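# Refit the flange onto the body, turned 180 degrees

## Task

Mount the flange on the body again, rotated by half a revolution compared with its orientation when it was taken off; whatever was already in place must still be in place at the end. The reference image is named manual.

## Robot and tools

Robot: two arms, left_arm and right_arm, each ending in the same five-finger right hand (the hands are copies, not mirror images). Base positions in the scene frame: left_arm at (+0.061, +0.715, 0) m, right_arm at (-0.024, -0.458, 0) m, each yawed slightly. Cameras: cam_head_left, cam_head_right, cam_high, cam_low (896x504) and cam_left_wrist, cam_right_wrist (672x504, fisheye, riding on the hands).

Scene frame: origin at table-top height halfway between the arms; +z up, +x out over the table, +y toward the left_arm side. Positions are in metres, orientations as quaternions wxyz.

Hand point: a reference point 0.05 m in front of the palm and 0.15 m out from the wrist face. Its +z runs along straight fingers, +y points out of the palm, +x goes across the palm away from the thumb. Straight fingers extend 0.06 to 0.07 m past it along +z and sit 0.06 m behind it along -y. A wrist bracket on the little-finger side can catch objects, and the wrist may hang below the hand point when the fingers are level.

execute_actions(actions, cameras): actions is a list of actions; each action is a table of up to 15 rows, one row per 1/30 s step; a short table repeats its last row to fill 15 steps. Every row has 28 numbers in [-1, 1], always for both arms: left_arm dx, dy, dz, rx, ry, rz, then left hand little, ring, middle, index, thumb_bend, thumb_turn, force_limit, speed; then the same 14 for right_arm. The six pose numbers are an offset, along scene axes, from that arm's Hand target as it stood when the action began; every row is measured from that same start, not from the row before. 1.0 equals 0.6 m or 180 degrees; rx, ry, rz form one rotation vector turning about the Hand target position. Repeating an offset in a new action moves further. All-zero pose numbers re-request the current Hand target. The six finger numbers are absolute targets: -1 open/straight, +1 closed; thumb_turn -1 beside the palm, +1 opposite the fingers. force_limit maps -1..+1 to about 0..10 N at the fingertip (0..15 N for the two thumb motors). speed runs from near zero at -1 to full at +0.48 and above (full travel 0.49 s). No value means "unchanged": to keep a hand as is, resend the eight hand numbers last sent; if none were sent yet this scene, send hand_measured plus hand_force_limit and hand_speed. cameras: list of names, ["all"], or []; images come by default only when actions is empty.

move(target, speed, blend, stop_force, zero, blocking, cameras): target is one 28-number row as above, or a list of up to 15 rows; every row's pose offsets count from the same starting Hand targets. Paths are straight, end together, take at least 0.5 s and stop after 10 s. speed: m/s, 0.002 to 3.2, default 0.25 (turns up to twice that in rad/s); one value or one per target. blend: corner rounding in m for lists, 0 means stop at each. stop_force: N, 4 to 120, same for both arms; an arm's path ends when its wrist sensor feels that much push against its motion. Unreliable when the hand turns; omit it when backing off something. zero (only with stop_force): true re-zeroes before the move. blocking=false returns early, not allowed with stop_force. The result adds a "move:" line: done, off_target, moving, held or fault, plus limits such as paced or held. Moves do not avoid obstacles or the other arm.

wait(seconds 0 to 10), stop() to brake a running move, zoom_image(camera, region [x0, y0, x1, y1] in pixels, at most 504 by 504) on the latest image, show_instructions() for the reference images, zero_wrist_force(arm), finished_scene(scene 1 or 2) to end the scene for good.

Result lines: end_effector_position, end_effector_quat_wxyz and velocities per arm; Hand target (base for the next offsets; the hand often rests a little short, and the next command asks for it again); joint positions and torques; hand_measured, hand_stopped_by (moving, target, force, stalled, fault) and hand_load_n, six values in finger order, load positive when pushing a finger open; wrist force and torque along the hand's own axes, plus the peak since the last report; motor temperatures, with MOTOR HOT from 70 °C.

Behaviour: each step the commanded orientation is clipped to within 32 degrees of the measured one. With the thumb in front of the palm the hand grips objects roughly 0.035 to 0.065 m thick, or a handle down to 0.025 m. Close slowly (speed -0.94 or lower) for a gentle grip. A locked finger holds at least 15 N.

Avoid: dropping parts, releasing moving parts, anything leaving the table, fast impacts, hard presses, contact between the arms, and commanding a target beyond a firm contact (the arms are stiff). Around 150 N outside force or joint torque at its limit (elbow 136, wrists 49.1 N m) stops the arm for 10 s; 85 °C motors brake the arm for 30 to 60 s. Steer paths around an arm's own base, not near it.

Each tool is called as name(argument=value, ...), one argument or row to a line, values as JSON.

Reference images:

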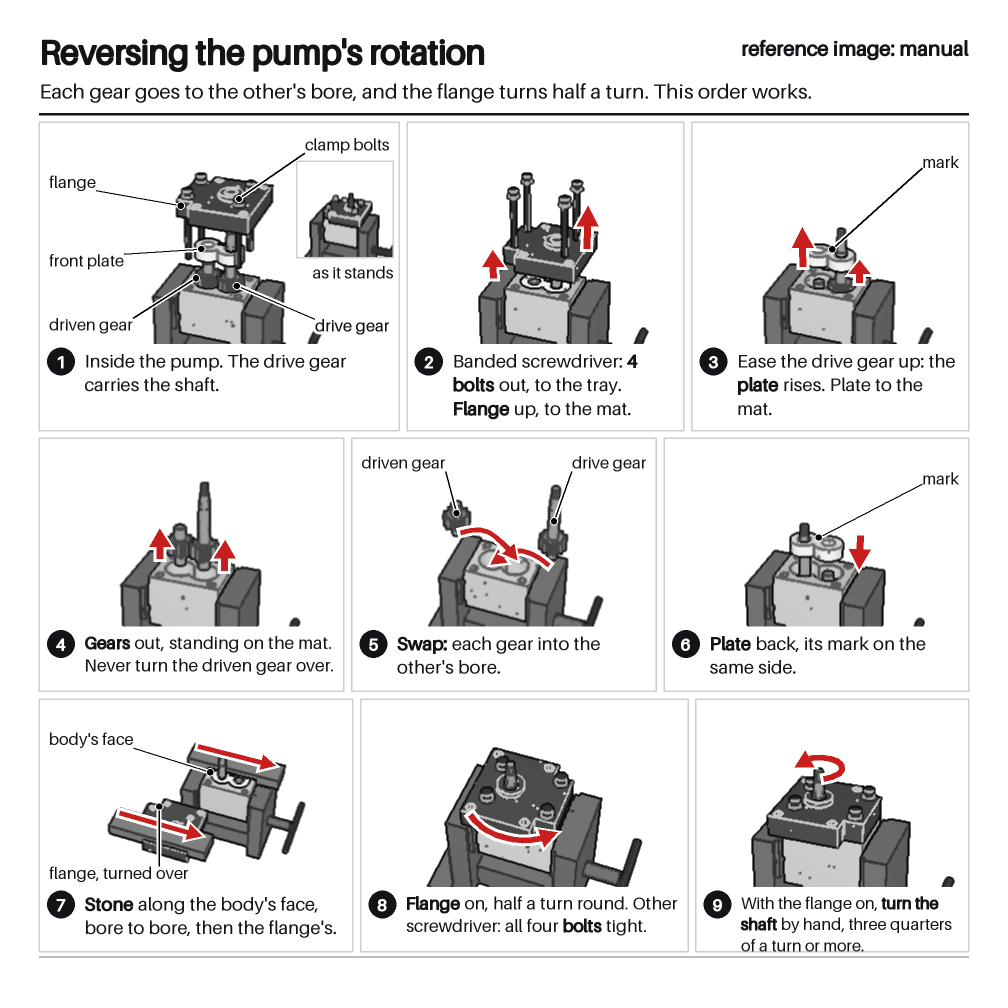

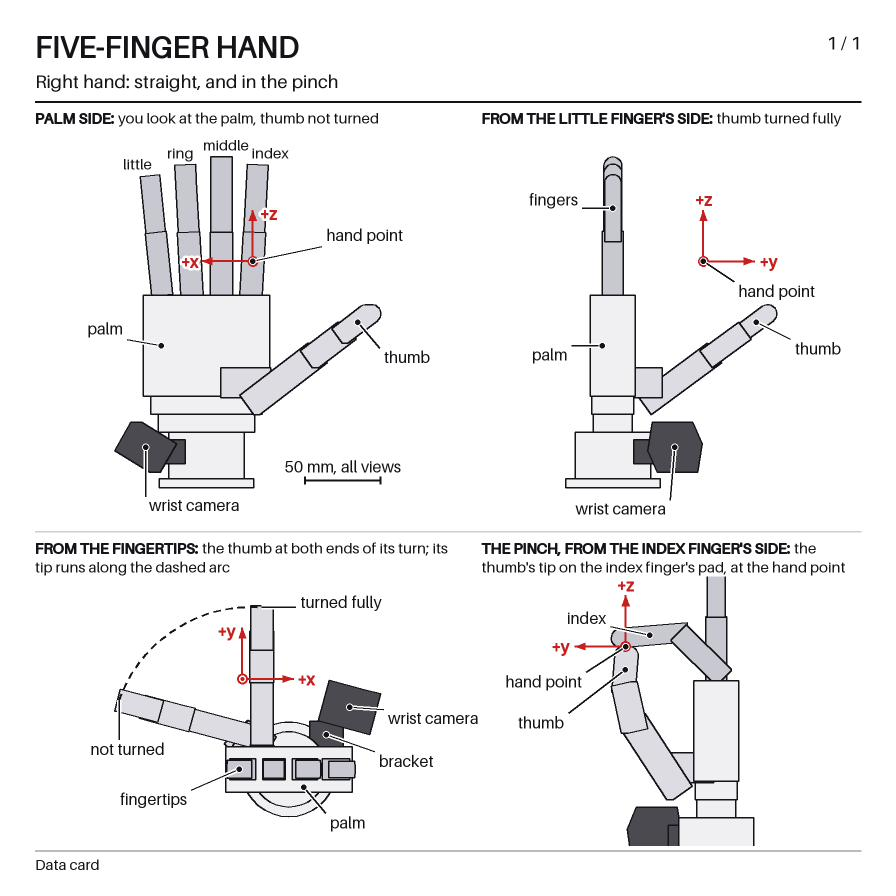

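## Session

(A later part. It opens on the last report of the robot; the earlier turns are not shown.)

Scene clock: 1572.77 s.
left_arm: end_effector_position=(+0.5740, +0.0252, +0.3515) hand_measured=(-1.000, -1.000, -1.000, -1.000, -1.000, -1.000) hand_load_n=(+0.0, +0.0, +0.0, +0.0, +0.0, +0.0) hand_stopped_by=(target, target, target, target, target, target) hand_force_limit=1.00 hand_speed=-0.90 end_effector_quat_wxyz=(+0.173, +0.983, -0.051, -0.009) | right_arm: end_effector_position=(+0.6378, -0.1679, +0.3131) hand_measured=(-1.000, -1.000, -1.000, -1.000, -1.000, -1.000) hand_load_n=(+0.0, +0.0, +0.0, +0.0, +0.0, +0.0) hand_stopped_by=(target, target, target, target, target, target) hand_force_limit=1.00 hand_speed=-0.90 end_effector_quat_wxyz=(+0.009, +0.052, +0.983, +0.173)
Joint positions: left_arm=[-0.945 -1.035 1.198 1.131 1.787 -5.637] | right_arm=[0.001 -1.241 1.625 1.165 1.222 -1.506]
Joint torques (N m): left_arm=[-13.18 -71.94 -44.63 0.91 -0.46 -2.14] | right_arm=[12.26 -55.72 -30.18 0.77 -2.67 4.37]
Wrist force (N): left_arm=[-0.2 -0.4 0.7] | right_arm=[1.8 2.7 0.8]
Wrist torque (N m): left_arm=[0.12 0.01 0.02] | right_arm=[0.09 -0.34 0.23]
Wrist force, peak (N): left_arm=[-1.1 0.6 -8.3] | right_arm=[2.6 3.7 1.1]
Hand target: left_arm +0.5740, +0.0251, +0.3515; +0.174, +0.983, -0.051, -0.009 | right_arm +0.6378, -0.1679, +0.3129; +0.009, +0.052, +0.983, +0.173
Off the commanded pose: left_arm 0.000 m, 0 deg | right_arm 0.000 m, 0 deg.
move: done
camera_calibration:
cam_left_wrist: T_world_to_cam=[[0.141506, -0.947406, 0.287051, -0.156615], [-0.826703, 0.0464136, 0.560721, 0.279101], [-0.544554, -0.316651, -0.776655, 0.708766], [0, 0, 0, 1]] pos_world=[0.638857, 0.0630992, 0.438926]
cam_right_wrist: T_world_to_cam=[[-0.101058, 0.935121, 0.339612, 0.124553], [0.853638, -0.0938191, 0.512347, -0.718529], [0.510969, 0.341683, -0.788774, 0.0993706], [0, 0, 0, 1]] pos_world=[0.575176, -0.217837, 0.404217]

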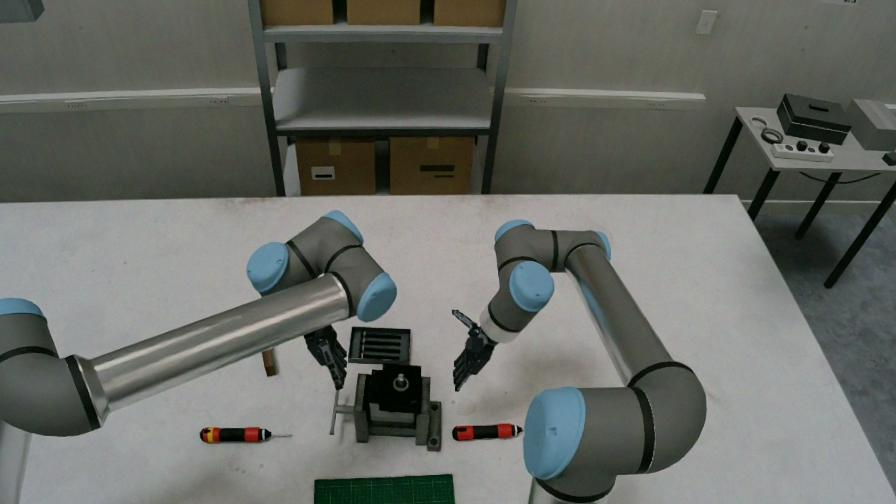

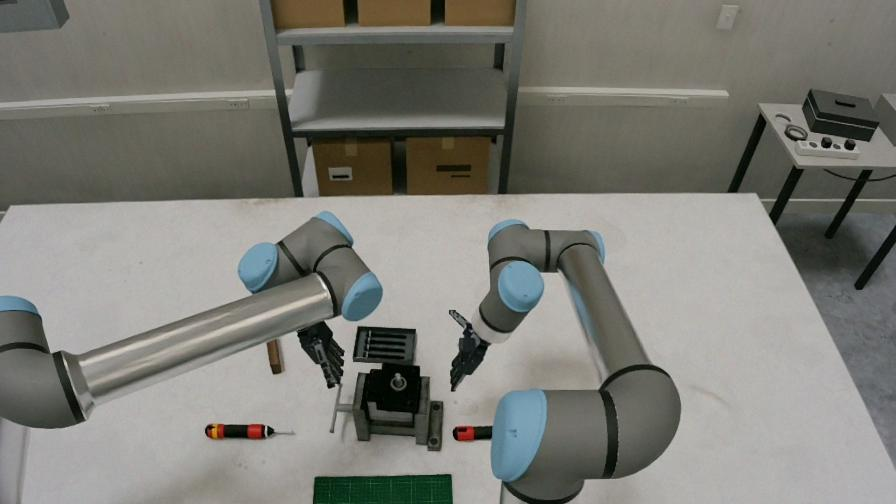

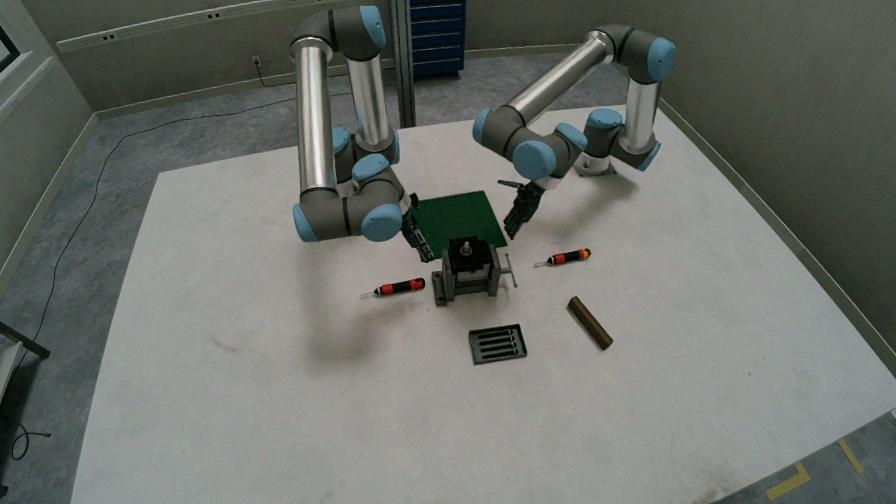

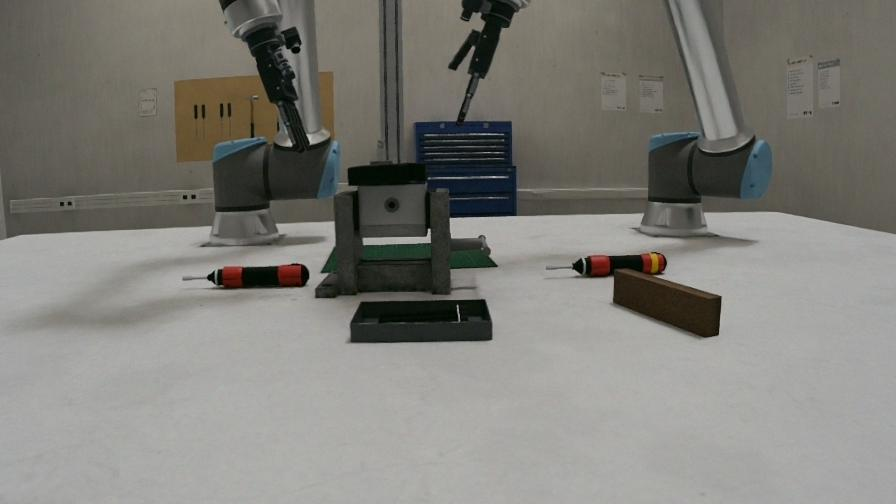

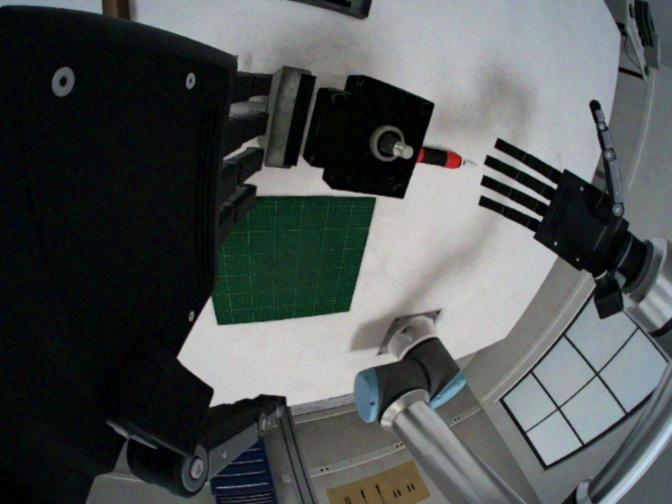

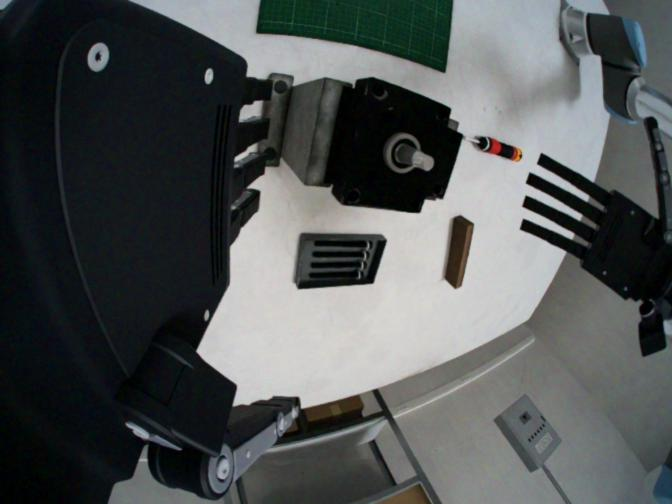

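zoom_image(
  camera="cam_right_wrist",
  region=[260, 60, 480, 225],
)

zoom_image(
  camera="cam_left_wrist",
  region=[250, 50, 450, 210],
)

Scaled by 2.291 from the camera's 672x504 image, which has a finer 960x720 frame.

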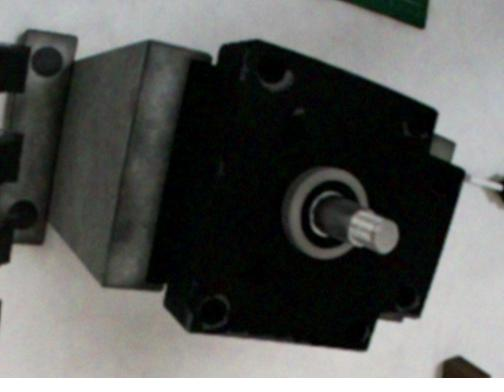

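Scaled by 2.520 from the camera's 672x504 image, which has a finer 960x720 frame.

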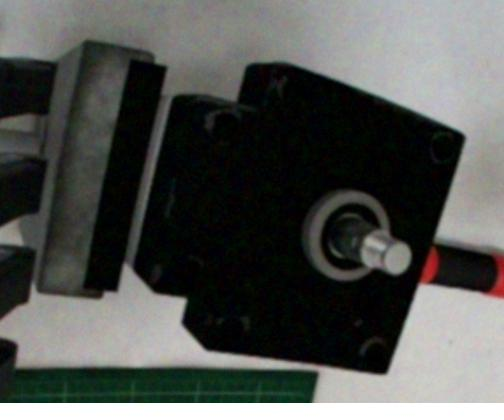

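move(
  target=[
    [0,0,-0.05,0,0,0,-1,-1,-1,-1,-1,-1,1.0,-0.9,0.003,0.1532,0,0,0,0,-1,-1,-1,-1,-1,-1,1.0,-0.9],
    [0,-0.12,-0.07,0,0,0,-1,-1,-1,-1,-1,-1,1.0,-0.9,0.003,0.1532,-0.02,0,0,0,-1,-1,-1,-1,-1,-1,1.0,-0.9],
  ],
  speed=0.1,
  blend=0.005,
)

move(
  target=[0,0,-0.06,0,0,0,-1,-1,-1,-1,-1,-1,1.0,-0.9,0,0,-0.04,0,0,0,-1,-1,-1,-1,-1,-1,1.0,-0.9],
  speed=0.01,
  stop_force=8,
  cameras=["cam_low"],
)

zoom_image(
  camera="cam_low",
  region=[330, 130, 450, 250],
)

Scene clock: 1648.60 s.
left_arm: end_effector_position=(+0.5740, -0.0469, +0.3096) hand_measured=(-1.000, -1.000, -1.000, -1.000, -1.000, -1.000) hand_load_n=(+0.0, +0.0, +0.5, +0.0, -0.5, +0.0) hand_stopped_by=(target, target, target, target, target, target) hand_force_limit=1.00 hand_speed=-0.90 end_effector_quat_wxyz=(+0.173, +0.983, -0.051, -0.009) | right_arm: end_effector_position=(+0.6396, -0.0759, +0.3008) hand_measured=(-1.000, -1.000, -1.000, -1.000, -1.000, -1.000) hand_load_n=(+0.0, +0.0, +0.0, +0.0, -0.5, +0.0) hand_stopped_by=(target, target, target, target, target, target) hand_force_limit=1.00 hand_speed=-0.90 end_effector_quat_wxyz=(+0.009, +0.052, +0.983, +0.173)
Joint positions: left_arm=[-0.993 -0.929 1.101 1.113 1.774 -5.684] | right_arm=[0.148 -1.192 1.568 1.121 1.229 -1.35]
Joint torques (N m): left_arm=[5.92 -95.78 -29.55 0.2 1.59 1.57] | right_arm=[-10.15 -75.43 -41.44 6.77 -1.38 -3.3]
Wrist force (N): left_arm=[-0.2 -0.3 0.3] | right_arm=[1.8 3.2 0.6]
Wrist torque (N m): left_arm=[0.16 -0.02 0.16] | right_arm=[0.15 -0.31 0.27]
Wrist force, peak (N): left_arm=[-0.3 0.7 1.5] | right_arm=[1.9 3.7 0.8]
Hand target: left_arm +0.5740, -0.0469, +0.3095; +0.174, +0.983, -0.051, -0.009 | right_arm +0.6396, -0.0759, +0.3009; +0.009, +0.052, +0.983, +0.173
Off the commanded pose: left_arm 0.000 m, 0 deg | right_arm 0.000 m, 0 deg.
move: done

Scene clock: 1651.77 s.
left_arm: end_effector_position=(+0.5740, -0.0469, +0.2921) hand_measured=(-1.000, -1.000, -1.000, -1.000, -1.000, -1.000) hand_load_n=(+0.0, +0.0, +0.0, +0.0, +0.0, +0.0) hand_stopped_by=(target, target, target, target, target, target) hand_force_limit=1.00 hand_speed=-0.90 end_effector_quat_wxyz=(+0.174, +0.983, -0.051, -0.009) | right_arm: end_effector_position=(+0.6396, -0.0760, +0.2878) hand_measured=(-1.000, -1.000, -1.000, -1.000, -1.000, -1.000) hand_load_n=(+0.0, +0.0, -0.5, +0.0, +0.0, +0.0) hand_stopped_by=(target, target, target, target, target, target) hand_force_limit=1.00 hand_speed=-0.90 end_effector_quat_wxyz=(+0.009, +0.052, +0.983, +0.173)
Joint positions: left_arm=[-0.993 -0.924 1.123 1.085 1.774 -5.684] | right_arm=[0.148 -1.184 1.581 1.1 1.229 -1.35]
Joint torques (N m): left_arm=[2.36 -85.92 -39.46 4.02 2.27 1.9] | right_arm=[-7.24 -88.97 -38.87 6.58 -1.79 -3.32]
Wrist force (N): left_arm=[-0.7 0.3 -12.1] | right_arm=[0.2 3.7 -3.9]
Wrist torque (N m): left_arm=[0.95 0.26 0.13] | right_arm=[0.38 -0.28 0.17]
Wrist force, peak (N): left_arm=[-0.8 0.8 -15.8] | right_arm=[0.0 4.1 -7.8]
Hand target: left_arm +0.5740, -0.0469, +0.2921; +0.174, +0.983, -0.051, -0.009 (not the last commanded pose) | right_arm +0.6396, -0.0760, +0.2878; +0.009, +0.052, +0.983, +0.173 (not the last commanded pose)
Off the commanded pose: left_arm 0.019 m, 0 deg | right_arm 0.011 m, 0 deg.
move: contact (left_arm, right_arm)
Images, in order (width x height): cam_low 896x504.

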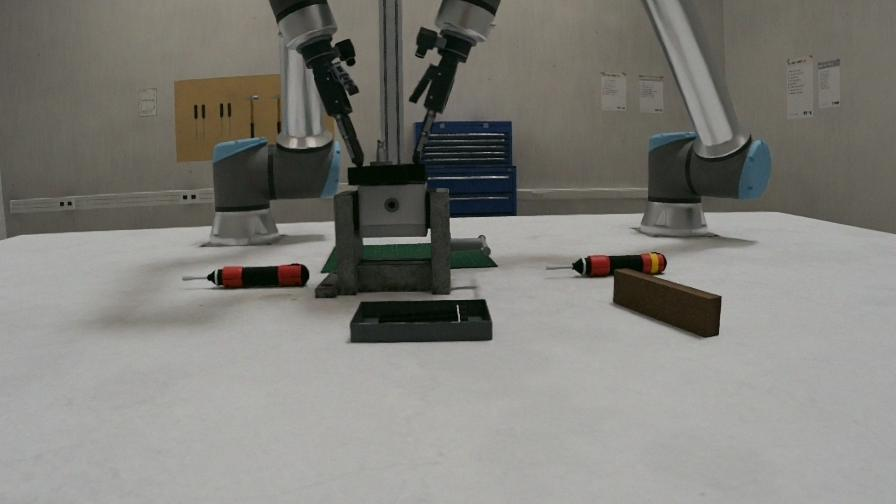

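Scaled by 4.200.

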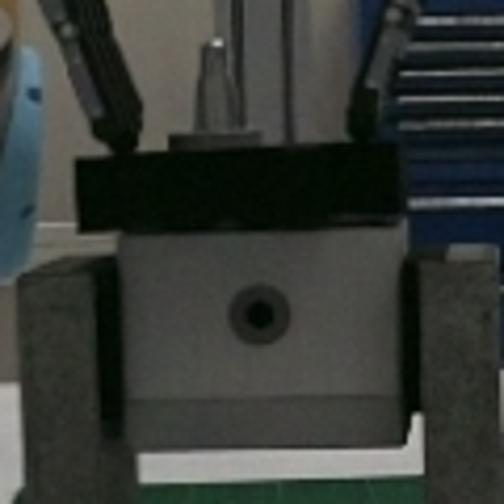

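execute_actions(
  actions=[],
)

zoom_image(
  camera="cam_low",
  region=[335, 145, 455, 215],
)

Scene clock: 1676.17 s.
left_arm: end_effector_position=(+0.5740, -0.0469, +0.2921) hand_measured=(-1.000, -1.000, -1.000, -1.000, -1.000, -1.000) hand_load_n=(+0.0, +0.0, -0.5, +0.0, +0.0, +0.0) hand_stopped_by=(target, target, target, target, target, target) hand_force_limit=1.00 hand_speed=-0.90 end_effector_quat_wxyz=(+0.174, +0.983, -0.051, -0.009) | right_arm: end_effector_position=(+0.6396, -0.0760, +0.2878) hand_measured=(-1.000, -1.000, -1.000, -1.000, -1.000, -1.000) hand_load_n=(+0.0, +0.0, -0.5, +0.0, -0.5, +0.0) hand_stopped_by=(target, target, target, target, target, target) hand_force_limit=1.00 hand_speed=-0.90 end_effector_quat_wxyz=(+0.009, +0.052, +0.983, +0.173)
Joint positions: left_arm=[-0.993 -0.924 1.123 1.085 1.774 -5.684] | right_arm=[0.148 -1.184 1.581 1.1 1.229 -1.35]
Joint velocities: within noise
Joint torques (N m): left_arm=[-11.47 -86.24 -39.93 4.25 0.01 1.22] | right_arm=[0.92 -88.11 -39.6 6.57 -1.45 -3.12]
Motor temperatures (°C): left_arm=[32 28 28 36 38 40] | right_arm=[31 35 31 37 43 40]
Wrist force (N): left_arm=[-0.3 0.2 -11.9] | right_arm=[0.7 3.5 -4.3]
Wrist torque (N m): left_arm=[0.90 0.19 0.15] | right_arm=[0.39 -0.35 0.20]
Wrist force, peak (N): left_arm=[-0.6 0.3 -12.8] | right_arm=[0.6 4.0 -4.8]
Hand target: left_arm +0.5740, -0.0469, +0.2921; +0.174, +0.983, -0.051, -0.009 (not the last commanded pose) | right_arm +0.6396, -0.0760, +0.2878; +0.009, +0.052, +0.983, +0.173 (not the last commanded pose)
Off the commanded pose: left_arm 0.019 m, 0 deg | right_arm 0.011 m, 0 deg.
camera_calibration:
cam_left_wrist: T_world_to_cam=[[0.141497, -0.947373, 0.287164, -0.207815], [-0.826837, 0.0464099, 0.560524, 0.315911], [-0.544353, -0.316751, -0.776756, 0.639743], [0, 0, 0, 1]] pos_world=[0.638858, -0.00890089, 0.379526]
cam_right_wrist: T_world_to_cam=[[-0.100857, 0.935141, 0.339616, 0.0471464], [0.853764, -0.0939081, 0.512122, -0.698521], [0.510799, 0.341603, -0.788918, 0.0472819], [0, 0, 0, 1]] pos_world=[0.576975, -0.125837, 0.379018]

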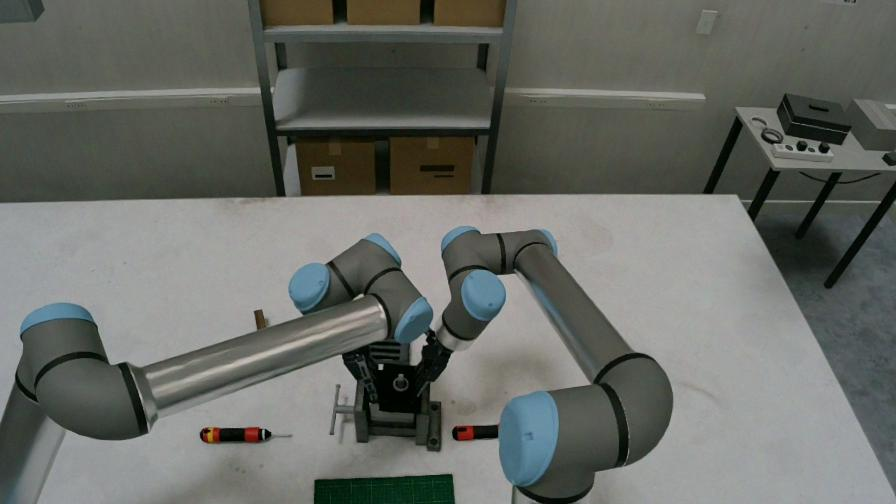

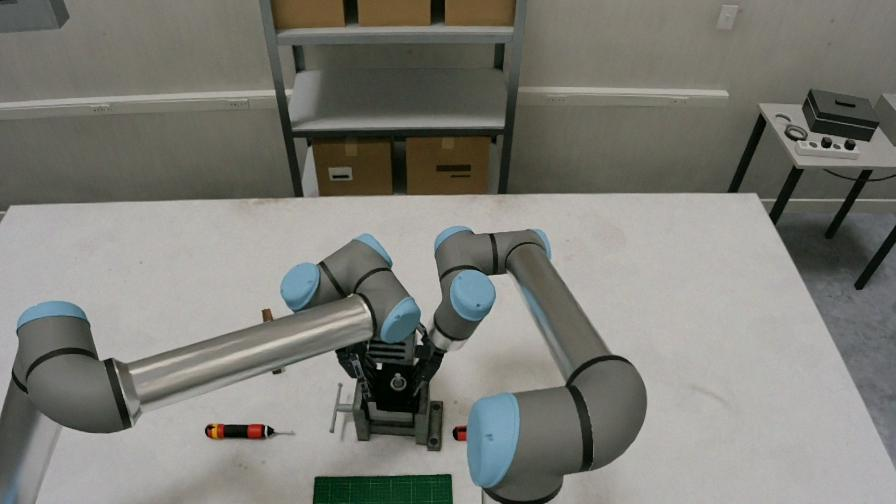

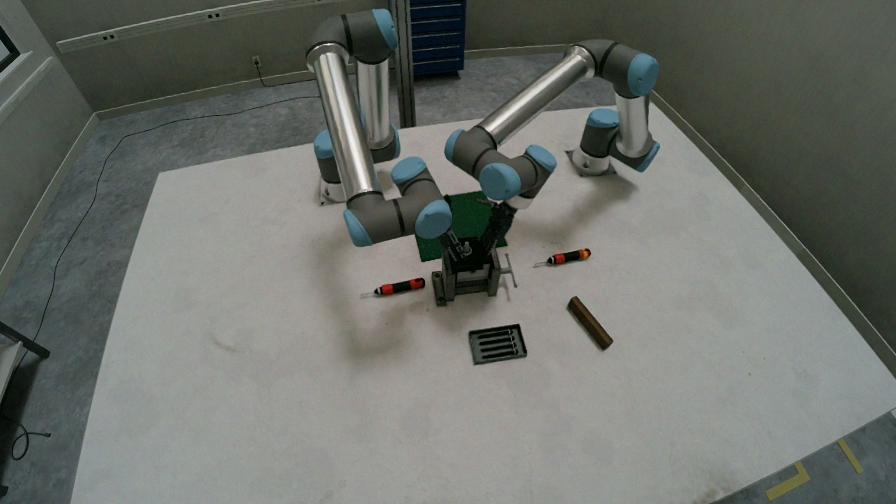

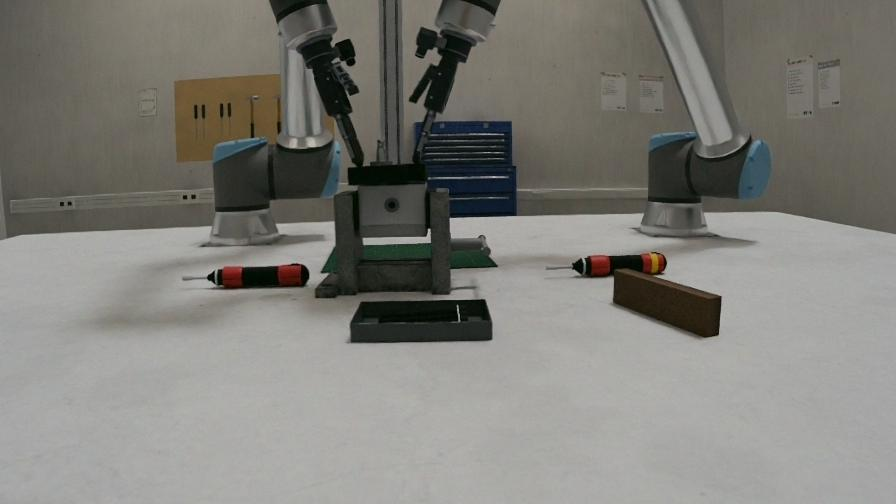

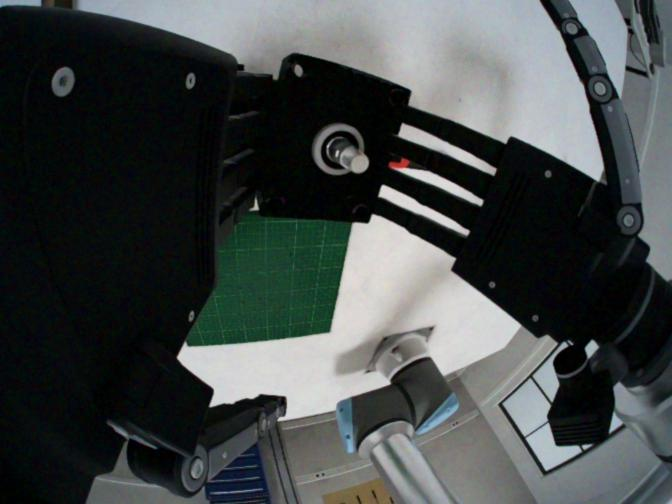

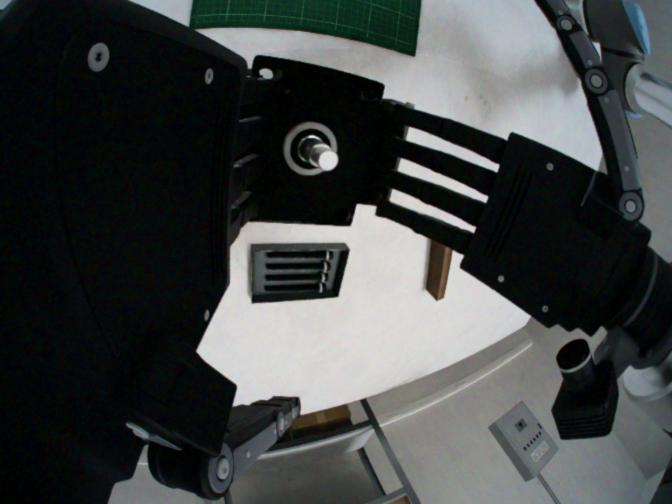

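Scaled by 4.200.

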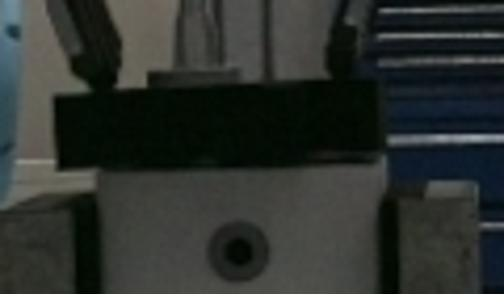

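zoom_image(
  camera="cam_low",
  region=[395, 165, 435, 205],
)

zoom_image(
  camera="cam_low",
  region=[340, 165, 380, 205],
)

zoom_image(
  camera="cam_low",
  region=[370, 120, 410, 190],
)

Scaled by 12.600.

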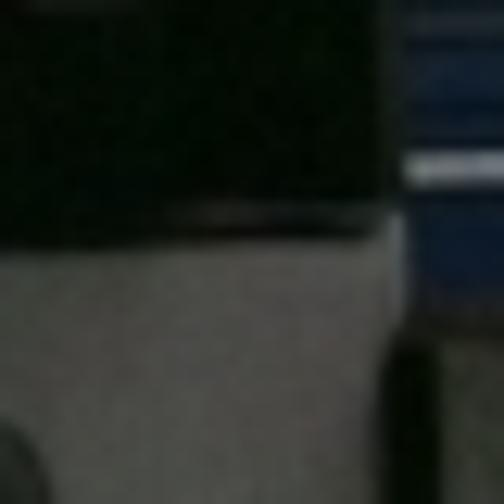

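Scaled by 12.600.

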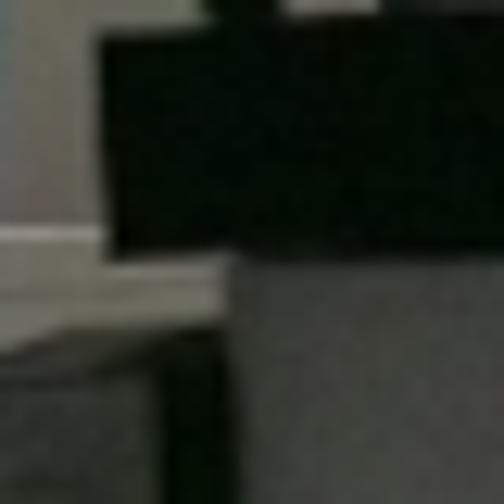

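Scaled by 7.200.

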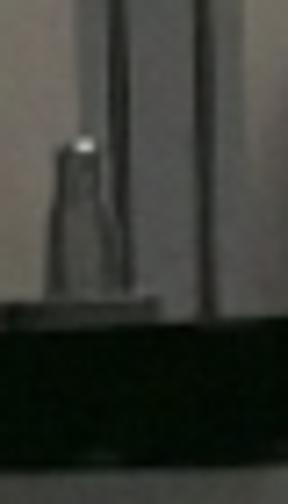

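move(
  target=[
    [0,0,0.025,0,0,0,-1,-1,-1,-1,-1,-1,1.0,-0.9,0,0,0.025,0,0,0,-1,-1,-1,-1,-1,-1,1.0,-0.9],
    [0.005,0.0582,0.025,0,0,0,-1,-1,-1,-1,-1,-1,1.0,-0.9,-0.0027,-0.0533,0.025,0,0,0,-1,-1,-1,-1,-1,-1,1.0,-0.9],
    [0.005,0.0582,-0.0418,0,0,0,-1,-1,-1,-1,-1,-1,1.0,-0.9,-0.0027,-0.0533,-0.038,0,0,0,-1,-1,-1,-1,-1,-1,1.0,-0.9],
  ],
  speed=0.08,
  cameras=["cam_low","cam_left_wrist","cam_right_wrist"],
)

zoom_image(
  camera="cam_low",
  region=[335, 155, 435, 205],
)

zoom_image(
  camera="cam_left_wrist",
  region=[230, 20, 450, 240],
)

zoom_image(
  camera="cam_right_wrist",
  region=[230, 20, 450, 240],
)

Scene clock: 1712.37 s.
left_arm: end_effector_position=(+0.5770, -0.0119, +0.2669) hand_measured=(-1.000, -1.000, -1.000, -1.000, -1.000, -1.000) hand_load_n=(+0.0, +0.0, +0.0, +0.0, -0.5, +0.0) hand_stopped_by=(target, target, target, target, target, target) hand_force_limit=1.00 hand_speed=-0.90 end_effector_quat_wxyz=(+0.174, +0.983, -0.051, -0.009) | right_arm: end_effector_position=(+0.6380, -0.1079, +0.2649) hand_measured=(-1.000, -1.000, -1.000, -1.000, -1.000, -1.000) hand_load_n=(+0.0, +0.0, +0.0, +0.0, +0.0, +0.0) hand_stopped_by=(target, target, target, target, target, target) hand_force_limit=1.00 hand_speed=-0.90 end_effector_quat_wxyz=(+0.009, +0.052, +0.983, +0.173) end_effector_velocity=(-0.001, +0.000, +0.002) end_effector_angular_velocity=(+0.000, +0.002, +0.001)
Joint positions: left_arm=[-0.967 -0.954 1.22 1.024 1.781 -5.659] | right_arm=[0.098 -1.186 1.632 1.069 1.226 -1.403]
Joint velocities: left_arm=[within noise] | right_arm=[0.001 -0.001 -0.002 0.006 0 0]
Joint torques (N m): left_arm=[-13.49 -95.8 -42.72 6.43 -3.38 -2.2] | right_arm=[11.85 -89.95 -41.28 5.9 1.31 4.18]
Wrist force (N): left_arm=[-0.1 -0.6 0.7] | right_arm=[2.3 3.0 0.9]
Wrist torque (N m): left_arm=[0.10 -0.01 0.03] | right_arm=[0.12 -0.40 0.16]
Wrist force, peak (N): left_arm=[-0.5 0.3 -12.8] | right_arm=[0.3 3.9 -4.8]
Hand target: left_arm +0.5770, -0.0120, +0.2670; +0.174, +0.983, -0.051, -0.009 | right_arm +0.6380, -0.1079, +0.2650; +0.009, +0.052, +0.983, +0.173
Off the commanded pose: left_arm 0.000 m, 0 deg | right_arm 0.000 m, 0 deg.
move: done
camera_calibration:
cam_left_wrist: T_world_to_cam=[[0.141497, -0.947373, 0.287164, -0.16794], [-0.826837, 0.0464099, 0.560524, 0.330897], [-0.544353, -0.316751, -0.776756, 0.632857], [0, 0, 0, 1]] pos_world=[0.641858, 0.0259991, 0.354326]
cam_right_wrist: T_world_to_cam=[[-0.100778, 0.935142, 0.339638, 0.0846681], [0.853841, -0.0939342, 0.511988, -0.688383], [0.510685, 0.341594, -0.788996, 0.0409774], [0, 0, 0, 1]] pos_world=[0.575376, -0.157837, 0.356018]
Images, in order (width x height): cam_low 896x504, cam_left_wrist 672x504, cam_right_wrist 672x504.

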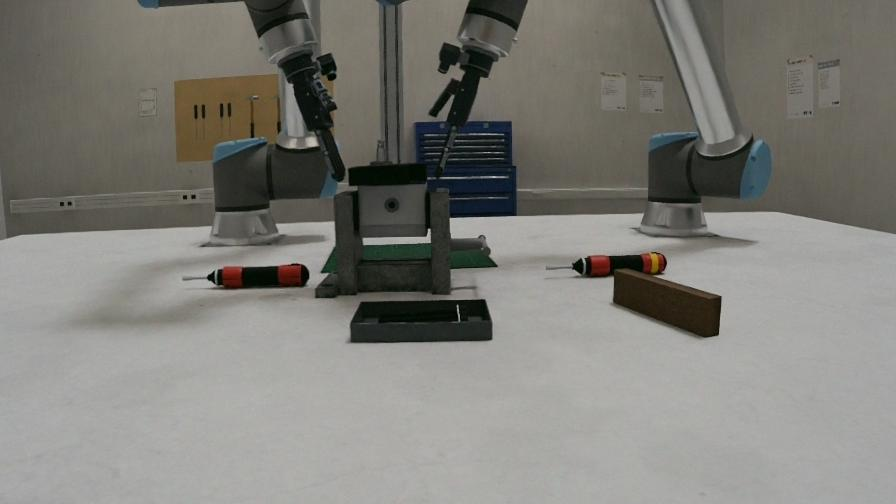

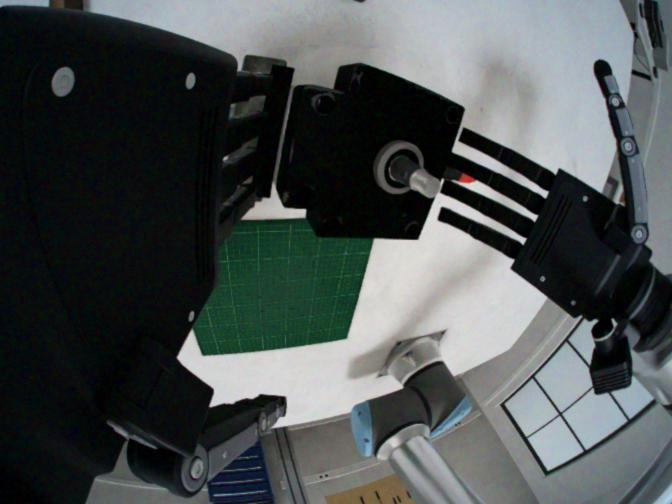

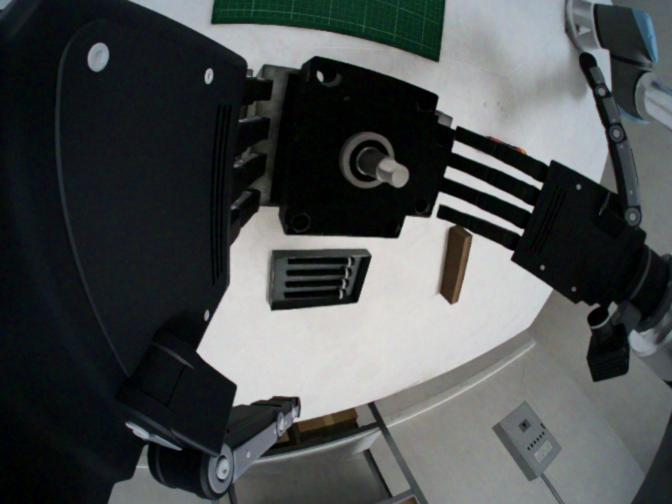

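Scaled by 5.040.

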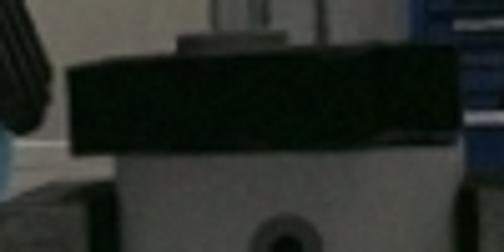

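Scaled by 2.291 from the camera's 672x504 image, which has a finer 960x720 frame.

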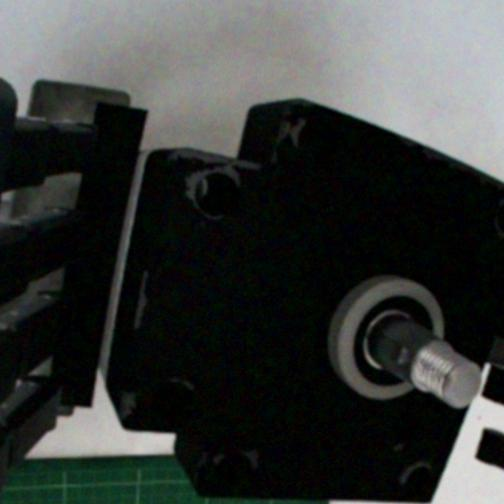

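Scaled by 2.291 from the camera's 672x504 image, which has a finer 960x720 frame.

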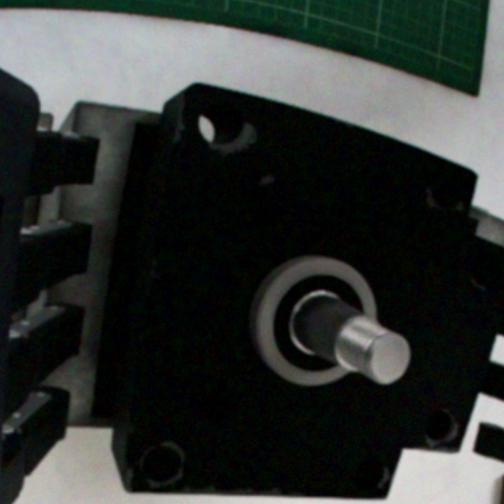

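zoom_image(
  camera="cam_left_wrist",
  region=[365, 130, 445, 210],
)

zoom_image(
  camera="cam_right_wrist",
  region=[330, 120, 410, 200],
)

Scaled by 6.300 from the camera's 672x504 image, which has a finer 960x720 frame.

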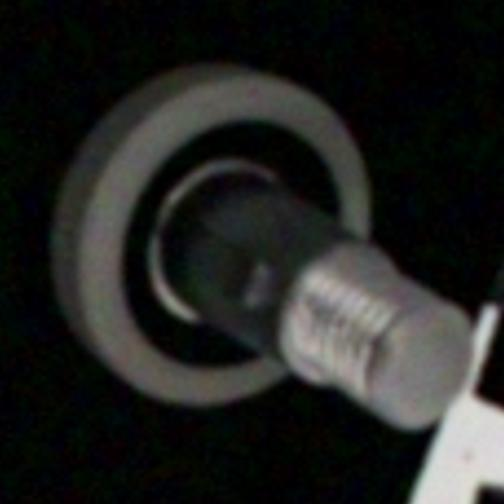

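Scaled by 6.300 from the camera's 672x504 image, which has a finer 960x720 frame.

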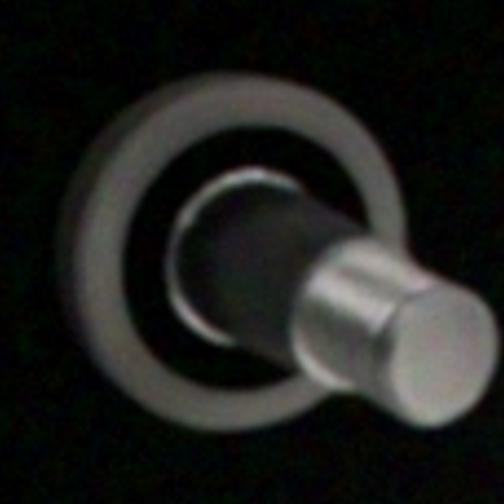

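move(
  target=[0,-0.0167,0,0,0,0,-1,-1,-1,-1,-1,-1,1.0,-0.9,0,0.0165,0,0,0,0,-1,-1,-1,-1,-1,-1,1.0,-0.9],
  speed=0.03,
  stop_force=5,
)

move(
  target=[0,0,0,0,0,0,-0.75,-0.75,-0.75,-0.75,-1,-1,-0.4,-0.85,0,0,0,0,0,0,-0.75,-0.75,-0.75,-0.75,-1,-1,-0.4,-0.85],
  speed=0.03,
)

move(
  target=[0,0,0,0,0,0,-0.6,-0.6,-0.6,-0.6,-1,-1,0.0,-0.9,0,0,0,0,0,0,-0.6,-0.6,-0.6,-0.6,-1,-1,0.0,-0.9],
  speed=0.03,
  cameras=["cam_low","cam_left_wrist","cam_right_wrist"],
)

Scene clock: 1754.03 s.
left_arm: end_effector_position=(+0.5770, -0.0220, +0.2670) hand_measured=(-1.000, -1.000, -1.000, -1.000, -1.000, -1.000) hand_load_n=(+0.0, +0.0, +0.0, +0.0, +0.0, +0.0) hand_stopped_by=(target, target, target, target, target, target) hand_force_limit=1.00 hand_speed=-0.90 end_effector_quat_wxyz=(+0.174, +0.983, -0.051, -0.009) | right_arm: end_effector_position=(+0.6380, -0.0980, +0.2650) hand_measured=(-1.000, -1.000, -1.000, -1.000, -1.000, -1.000) hand_load_n=(+0.0, +0.5, +0.5, +0.0, +0.0, +0.0) hand_stopped_by=(target, target, target, target, target, target) hand_force_limit=1.00 hand_speed=-0.90 end_effector_quat_wxyz=(+0.009, +0.052, +0.983, +0.173)
Joint positions: left_arm=[-0.974 -0.942 1.199 1.031 1.779 -5.666] | right_arm=[0.114 -1.182 1.624 1.066 1.227 -1.386]
Joint torques (N m): left_arm=[5.68 -95.37 -27.97 0.37 0.45 1.34] | right_arm=[-13.01 -86.4 -27.73 5.77 0.71 -3.44]
Wrist force (N): left_arm=[-0.3 0.0 0.7] | right_arm=[2.3 2.8 0.9]
Wrist torque (N m): left_arm=[0.19 0.02 0.20] | right_arm=[0.10 -0.39 0.18]
Wrist force, peak (N): left_arm=[-0.4 -0.5 1.1] | right_arm=[2.4 3.2 0.7]
Hand target: left_arm +0.5770, -0.0220, +0.2670; +0.174, +0.983, -0.051, -0.009 | right_arm +0.6380, -0.0980, +0.2650; +0.009, +0.052, +0.983, +0.173
Off the commanded pose: left_arm 0.000 m, 0 deg | right_arm 0.000 m, 0 deg.
move: done

Scene clock: 1754.63 s.
left_arm: end_effector_position=(+0.5770, -0.0219, +0.2670) hand_measured=(-0.878, -0.934, -0.962, -0.920, -1.000, -1.000) hand_load_n=(+8.5, +6.5, +3.5, +9.0, +0.0, +0.0) hand_stopped_by=(force, force, force, force, target, target) hand_force_limit=-0.40 hand_speed=-0.85 end_effector_quat_wxyz=(+0.174, +0.983, -0.051, -0.009) | right_arm: end_effector_position=(+0.6380, -0.0981, +0.2650) hand_measured=(-0.862, -0.906, -0.934, -0.892, -1.000, -1.000) hand_load_n=(+3.0, +6.5, +3.0, +8.5, +0.0, +0.0) hand_stopped_by=(force, force, force, force, target, target) hand_force_limit=-0.40 hand_speed=-0.85 end_effector_quat_wxyz=(+0.009, +0.052, +0.983, +0.173)
Joint positions: left_arm=[-0.974 -0.942 1.199 1.031 1.779 -5.666] | right_arm=[0.114 -1.182 1.624 1.067 1.227 -1.386]
Joint torques (N m): left_arm=[-1.85 -95.87 -45.19 0.92 2.69 1.24] | right_arm=[4.69 -89.85 -33.68 6.52 -6.69 -3.25]
Wrist force (N): left_arm=[-1.6 -16.1 1.4] | right_arm=[1.4 -13.7 1.3]
Wrist torque (N m): left_arm=[0.97 -0.12 -0.41] | right_arm=[1.07 -0.42 -0.31]
Wrist force, peak (N): left_arm=[-1.2 -16.5 1.4] | right_arm=[1.9 -13.9 1.6]
Hand target: left_arm +0.5770, -0.0220, +0.2670; +0.174, +0.983, -0.051, -0.009 | right_arm +0.6380, -0.0980, +0.2650; +0.009, +0.052, +0.983, +0.173
Off the commanded pose: left_arm 0.000 m, 0 deg | right_arm 0.000 m, 0 deg.
move: done

Scene clock: 1755.13 s.
left_arm: end_effector_position=(+0.5770, -0.0219, +0.2670) hand_measured=(-0.878, -0.934, -0.954, -0.920, -1.000, -1.000) hand_load_n=(+9.0, +6.0, +8.5, +9.0, -0.5, +0.0) hand_stopped_by=(force, force, force, force, target, target) hand_force_limit=0.00 hand_speed=-0.90 end_effector_quat_wxyz=(+0.174, +0.983, -0.051, -0.009) | right_arm: end_effector_position=(+0.6380, -0.0981, +0.2650) hand_measured=(-0.856, -0.906, -0.926, -0.892, -1.000, -1.000) hand_load_n=(+6.0, +5.0, +6.5, +7.0, +0.0, +0.0) hand_stopped_by=(force, force, force, force, target, target) hand_force_limit=0.00 hand_speed=-0.90 end_effector_quat_wxyz=(+0.009, +0.052, +0.983, +0.173)
Joint positions: left_arm=[-0.974 -0.942 1.199 1.031 1.779 -5.666] | right_arm=[0.114 -1.182 1.624 1.067 1.227 -1.386]
Joint torques (N m): left_arm=[-10.73 -96 -54.18 0.05 4.69 1.35] | right_arm=[18.62 -91.21 -40.33 6.36 -9.24 -3.39]
Wrist force (N): left_arm=[-0.9 -19.3 1.6] | right_arm=[1.4 -16.8 1.1]
Wrist torque (N m): left_arm=[1.20 -0.22 -0.44] | right_arm=[1.27 -0.45 -0.47]
Wrist force, peak (N): left_arm=[-1.4 -20.3 1.5] | right_arm=[1.3 -17.8 0.9]
Hand target: left_arm +0.5770, -0.0220, +0.2670; +0.174, +0.983, -0.051, -0.009 | right_arm +0.6380, -0.0980, +0.2650; +0.009, +0.052, +0.983, +0.173
Off the commanded pose: left_arm 0.000 m, 0 deg | right_arm 0.000 m, 0 deg.
move: done
camera_calibration:
cam_left_wrist: T_world_to_cam=[[0.141506, -0.947368, 0.287175, -0.177452], [-0.826882, 0.0463827, 0.56046, 0.331357], [-0.544282, -0.316769, -0.776798, 0.629737], [0, 0, 0, 1]] pos_world=[0.641858, 0.0159991, 0.354426]
cam_right_wrist: T_world_to_cam=[[-0.100749, 0.935129, 0.339682, 0.0753075], [0.853776, -0.0940271, 0.512079, -0.687563], [0.510799, 0.341604, -0.788918, 0.037661], [0, 0, 0, 1]] pos_world=[0.575375, -0.147937, 0.356218]
Images, in order (width x height): cam_low 896x504, cam_left_wrist 672x504, cam_right_wrist 672x504.

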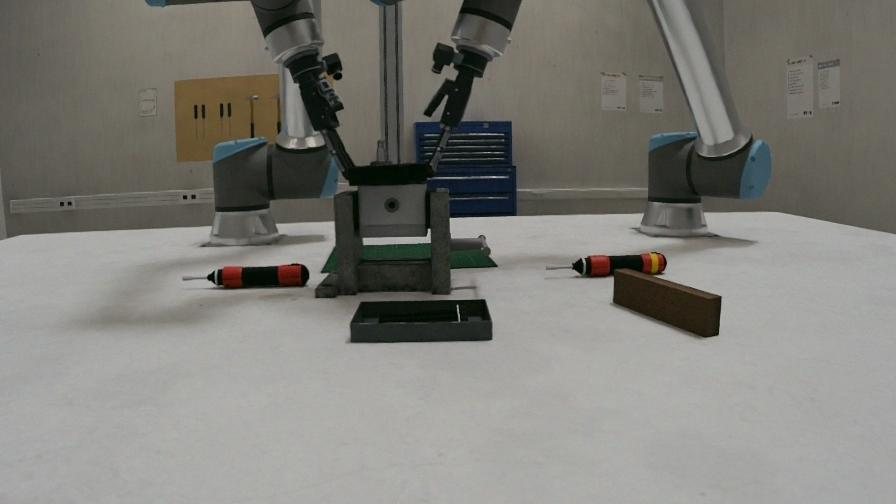

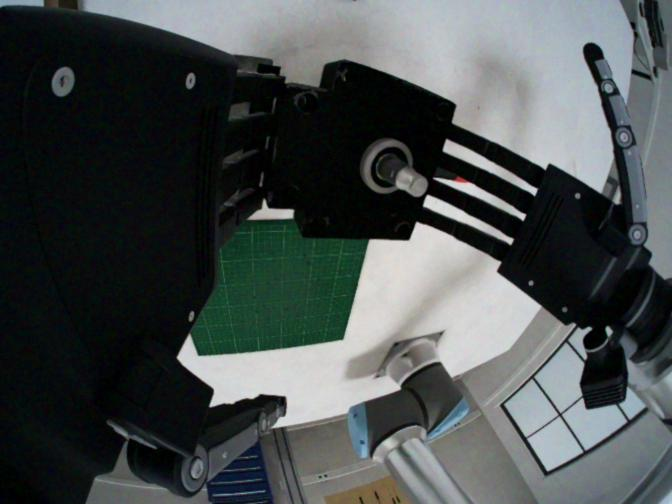

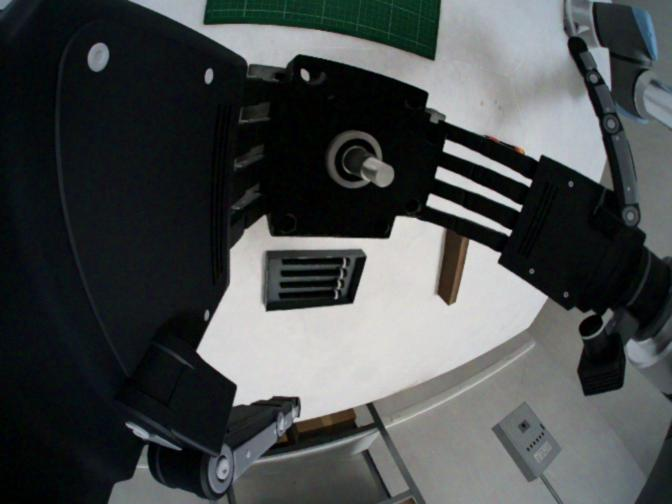

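move(
  target=[0,-0.0005,-0.002,0,0,0,-0.6,-0.6,-0.6,-0.6,-1,-1,0.0,-0.9,0,0.0005,-0.0005,0,0,0,-0.6,-0.6,-0.6,-0.6,-1,-1,0.0,-0.9],
  speed=0.01,
)

move(
  target=[0.0008,0.00045,0,0,0,-0.00278,-0.6,-0.6,-0.6,-0.6,-1,-1,0.0,-0.9,-0.0004,-0.0005,0,0,0,-0.00278,-0.6,-0.6,-0.6,-0.6,-1,-1,0.0,-0.9],
  speed=0.01,
)

Scene clock: 1765.17 s.
left_arm: end_effector_position=(+0.5770, -0.0223, +0.2659) hand_measured=(-0.878, -0.934, -0.954, -0.920, -1.000, -1.000) hand_load_n=(+9.5, +7.0, +9.0, +10.0, +0.0, +0.0) hand_stopped_by=(force, force, force, force, target, target) hand_force_limit=0.00 hand_speed=-0.90 end_effector_quat_wxyz=(+0.174, +0.983, -0.051, -0.009) | right_arm: end_effector_position=(+0.6380, -0.0977, +0.2648) hand_measured=(-0.856, -0.906, -0.926, -0.892, -1.000, -1.000) hand_load_n=(+6.5, +6.0, +7.5, +8.5, +0.0, +0.0) hand_stopped_by=(force, force, force, force, target, target) hand_force_limit=0.00 hand_speed=-0.90 end_effector_quat_wxyz=(+0.009, +0.052, +0.983, +0.173)
Joint positions: left_arm=[-0.974 -0.941 1.2 1.03 1.779 -5.666] | right_arm=[0.114 -1.181 1.624 1.066 1.227 -1.386]
Joint torques (N m): left_arm=[-31.37 -63.54 -33.04 -9.93 3.47 -1.97] | right_arm=[33.58 -51.6 -36.21 -1.86 -7.41 4.36]
Wrist force (N): left_arm=[-1.9 -26.7 -26.1] | right_arm=[0.9 -23.9 -20.1]
Wrist torque (N m): left_arm=[2.94 0.69 -0.74] | right_arm=[2.72 0.18 -0.75]
Wrist force, peak (N): left_arm=[-2.0 -26.7 -26.1] | right_arm=[1.2 -24.4 -19.5]
Hand target: left_arm +0.5770, -0.0223, +0.2658; +0.174, +0.983, -0.051, -0.009 | right_arm +0.6380, -0.0977, +0.2647; +0.009, +0.052, +0.983, +0.173
Off the commanded pose: left_arm 0.000 m, 0 deg | right_arm 0.000 m, 0 deg.
move: done

Scene clock: 1765.87 s.
left_arm: end_effector_position=(+0.5775, -0.0220, +0.2658) hand_measured=(-0.878, -0.934, -0.954, -0.920, -1.000, -1.000) hand_load_n=(+10.0, +7.5, +10.0, +11.0, -0.5, +0.0) hand_stopped_by=(force, force, force, force, target, target) hand_force_limit=0.00 hand_speed=-0.90 end_effector_quat_wxyz=(+0.174, +0.983, -0.055, -0.010) | right_arm: end_effector_position=(+0.6378, -0.0980, +0.2647) hand_measured=(-0.856, -0.906, -0.928, -0.892, -1.000, -1.000) hand_load_n=(+6.5, +6.5, +8.5, +9.0, +0.0, +0.0) hand_stopped_by=(force, force, force, force, target, target) hand_force_limit=0.00 hand_speed=-0.90 end_effector_quat_wxyz=(+0.010, +0.057, +0.983, +0.173)
Joint positions: left_arm=[-0.972 -0.938 1.196 1.033 1.782 -5.655] | right_arm=[0.114 -1.184 1.627 1.062 1.228 -1.376]
Joint torques (N m): left_arm=[-11.56 -79.75 -48.43 -3.46 6.97 -1.35] | right_arm=[32.15 -87.41 -31.7 0.73 -6.43 1.3]
Wrist force (N): left_arm=[-1.8 -26.3 -14.6] | right_arm=[0.1 -23.9 -9.7]
Wrist torque (N m): left_arm=[2.36 0.34 -0.90] | right_arm=[2.21 -0.10 -0.78]
Wrist force, peak (N): left_arm=[-1.6 -27.1 -27.6] | right_arm=[1.0 -25.1 -21.5]
Hand target: left_arm +0.5775, -0.0220, +0.2658; +0.174, +0.983, -0.055, -0.010 | right_arm +0.6378, -0.0980, +0.2647; +0.010, +0.057, +0.983, +0.173
Off the commanded pose: left_arm 0.000 m, 0 deg | right_arm 0.000 m, 0 deg.
move: done


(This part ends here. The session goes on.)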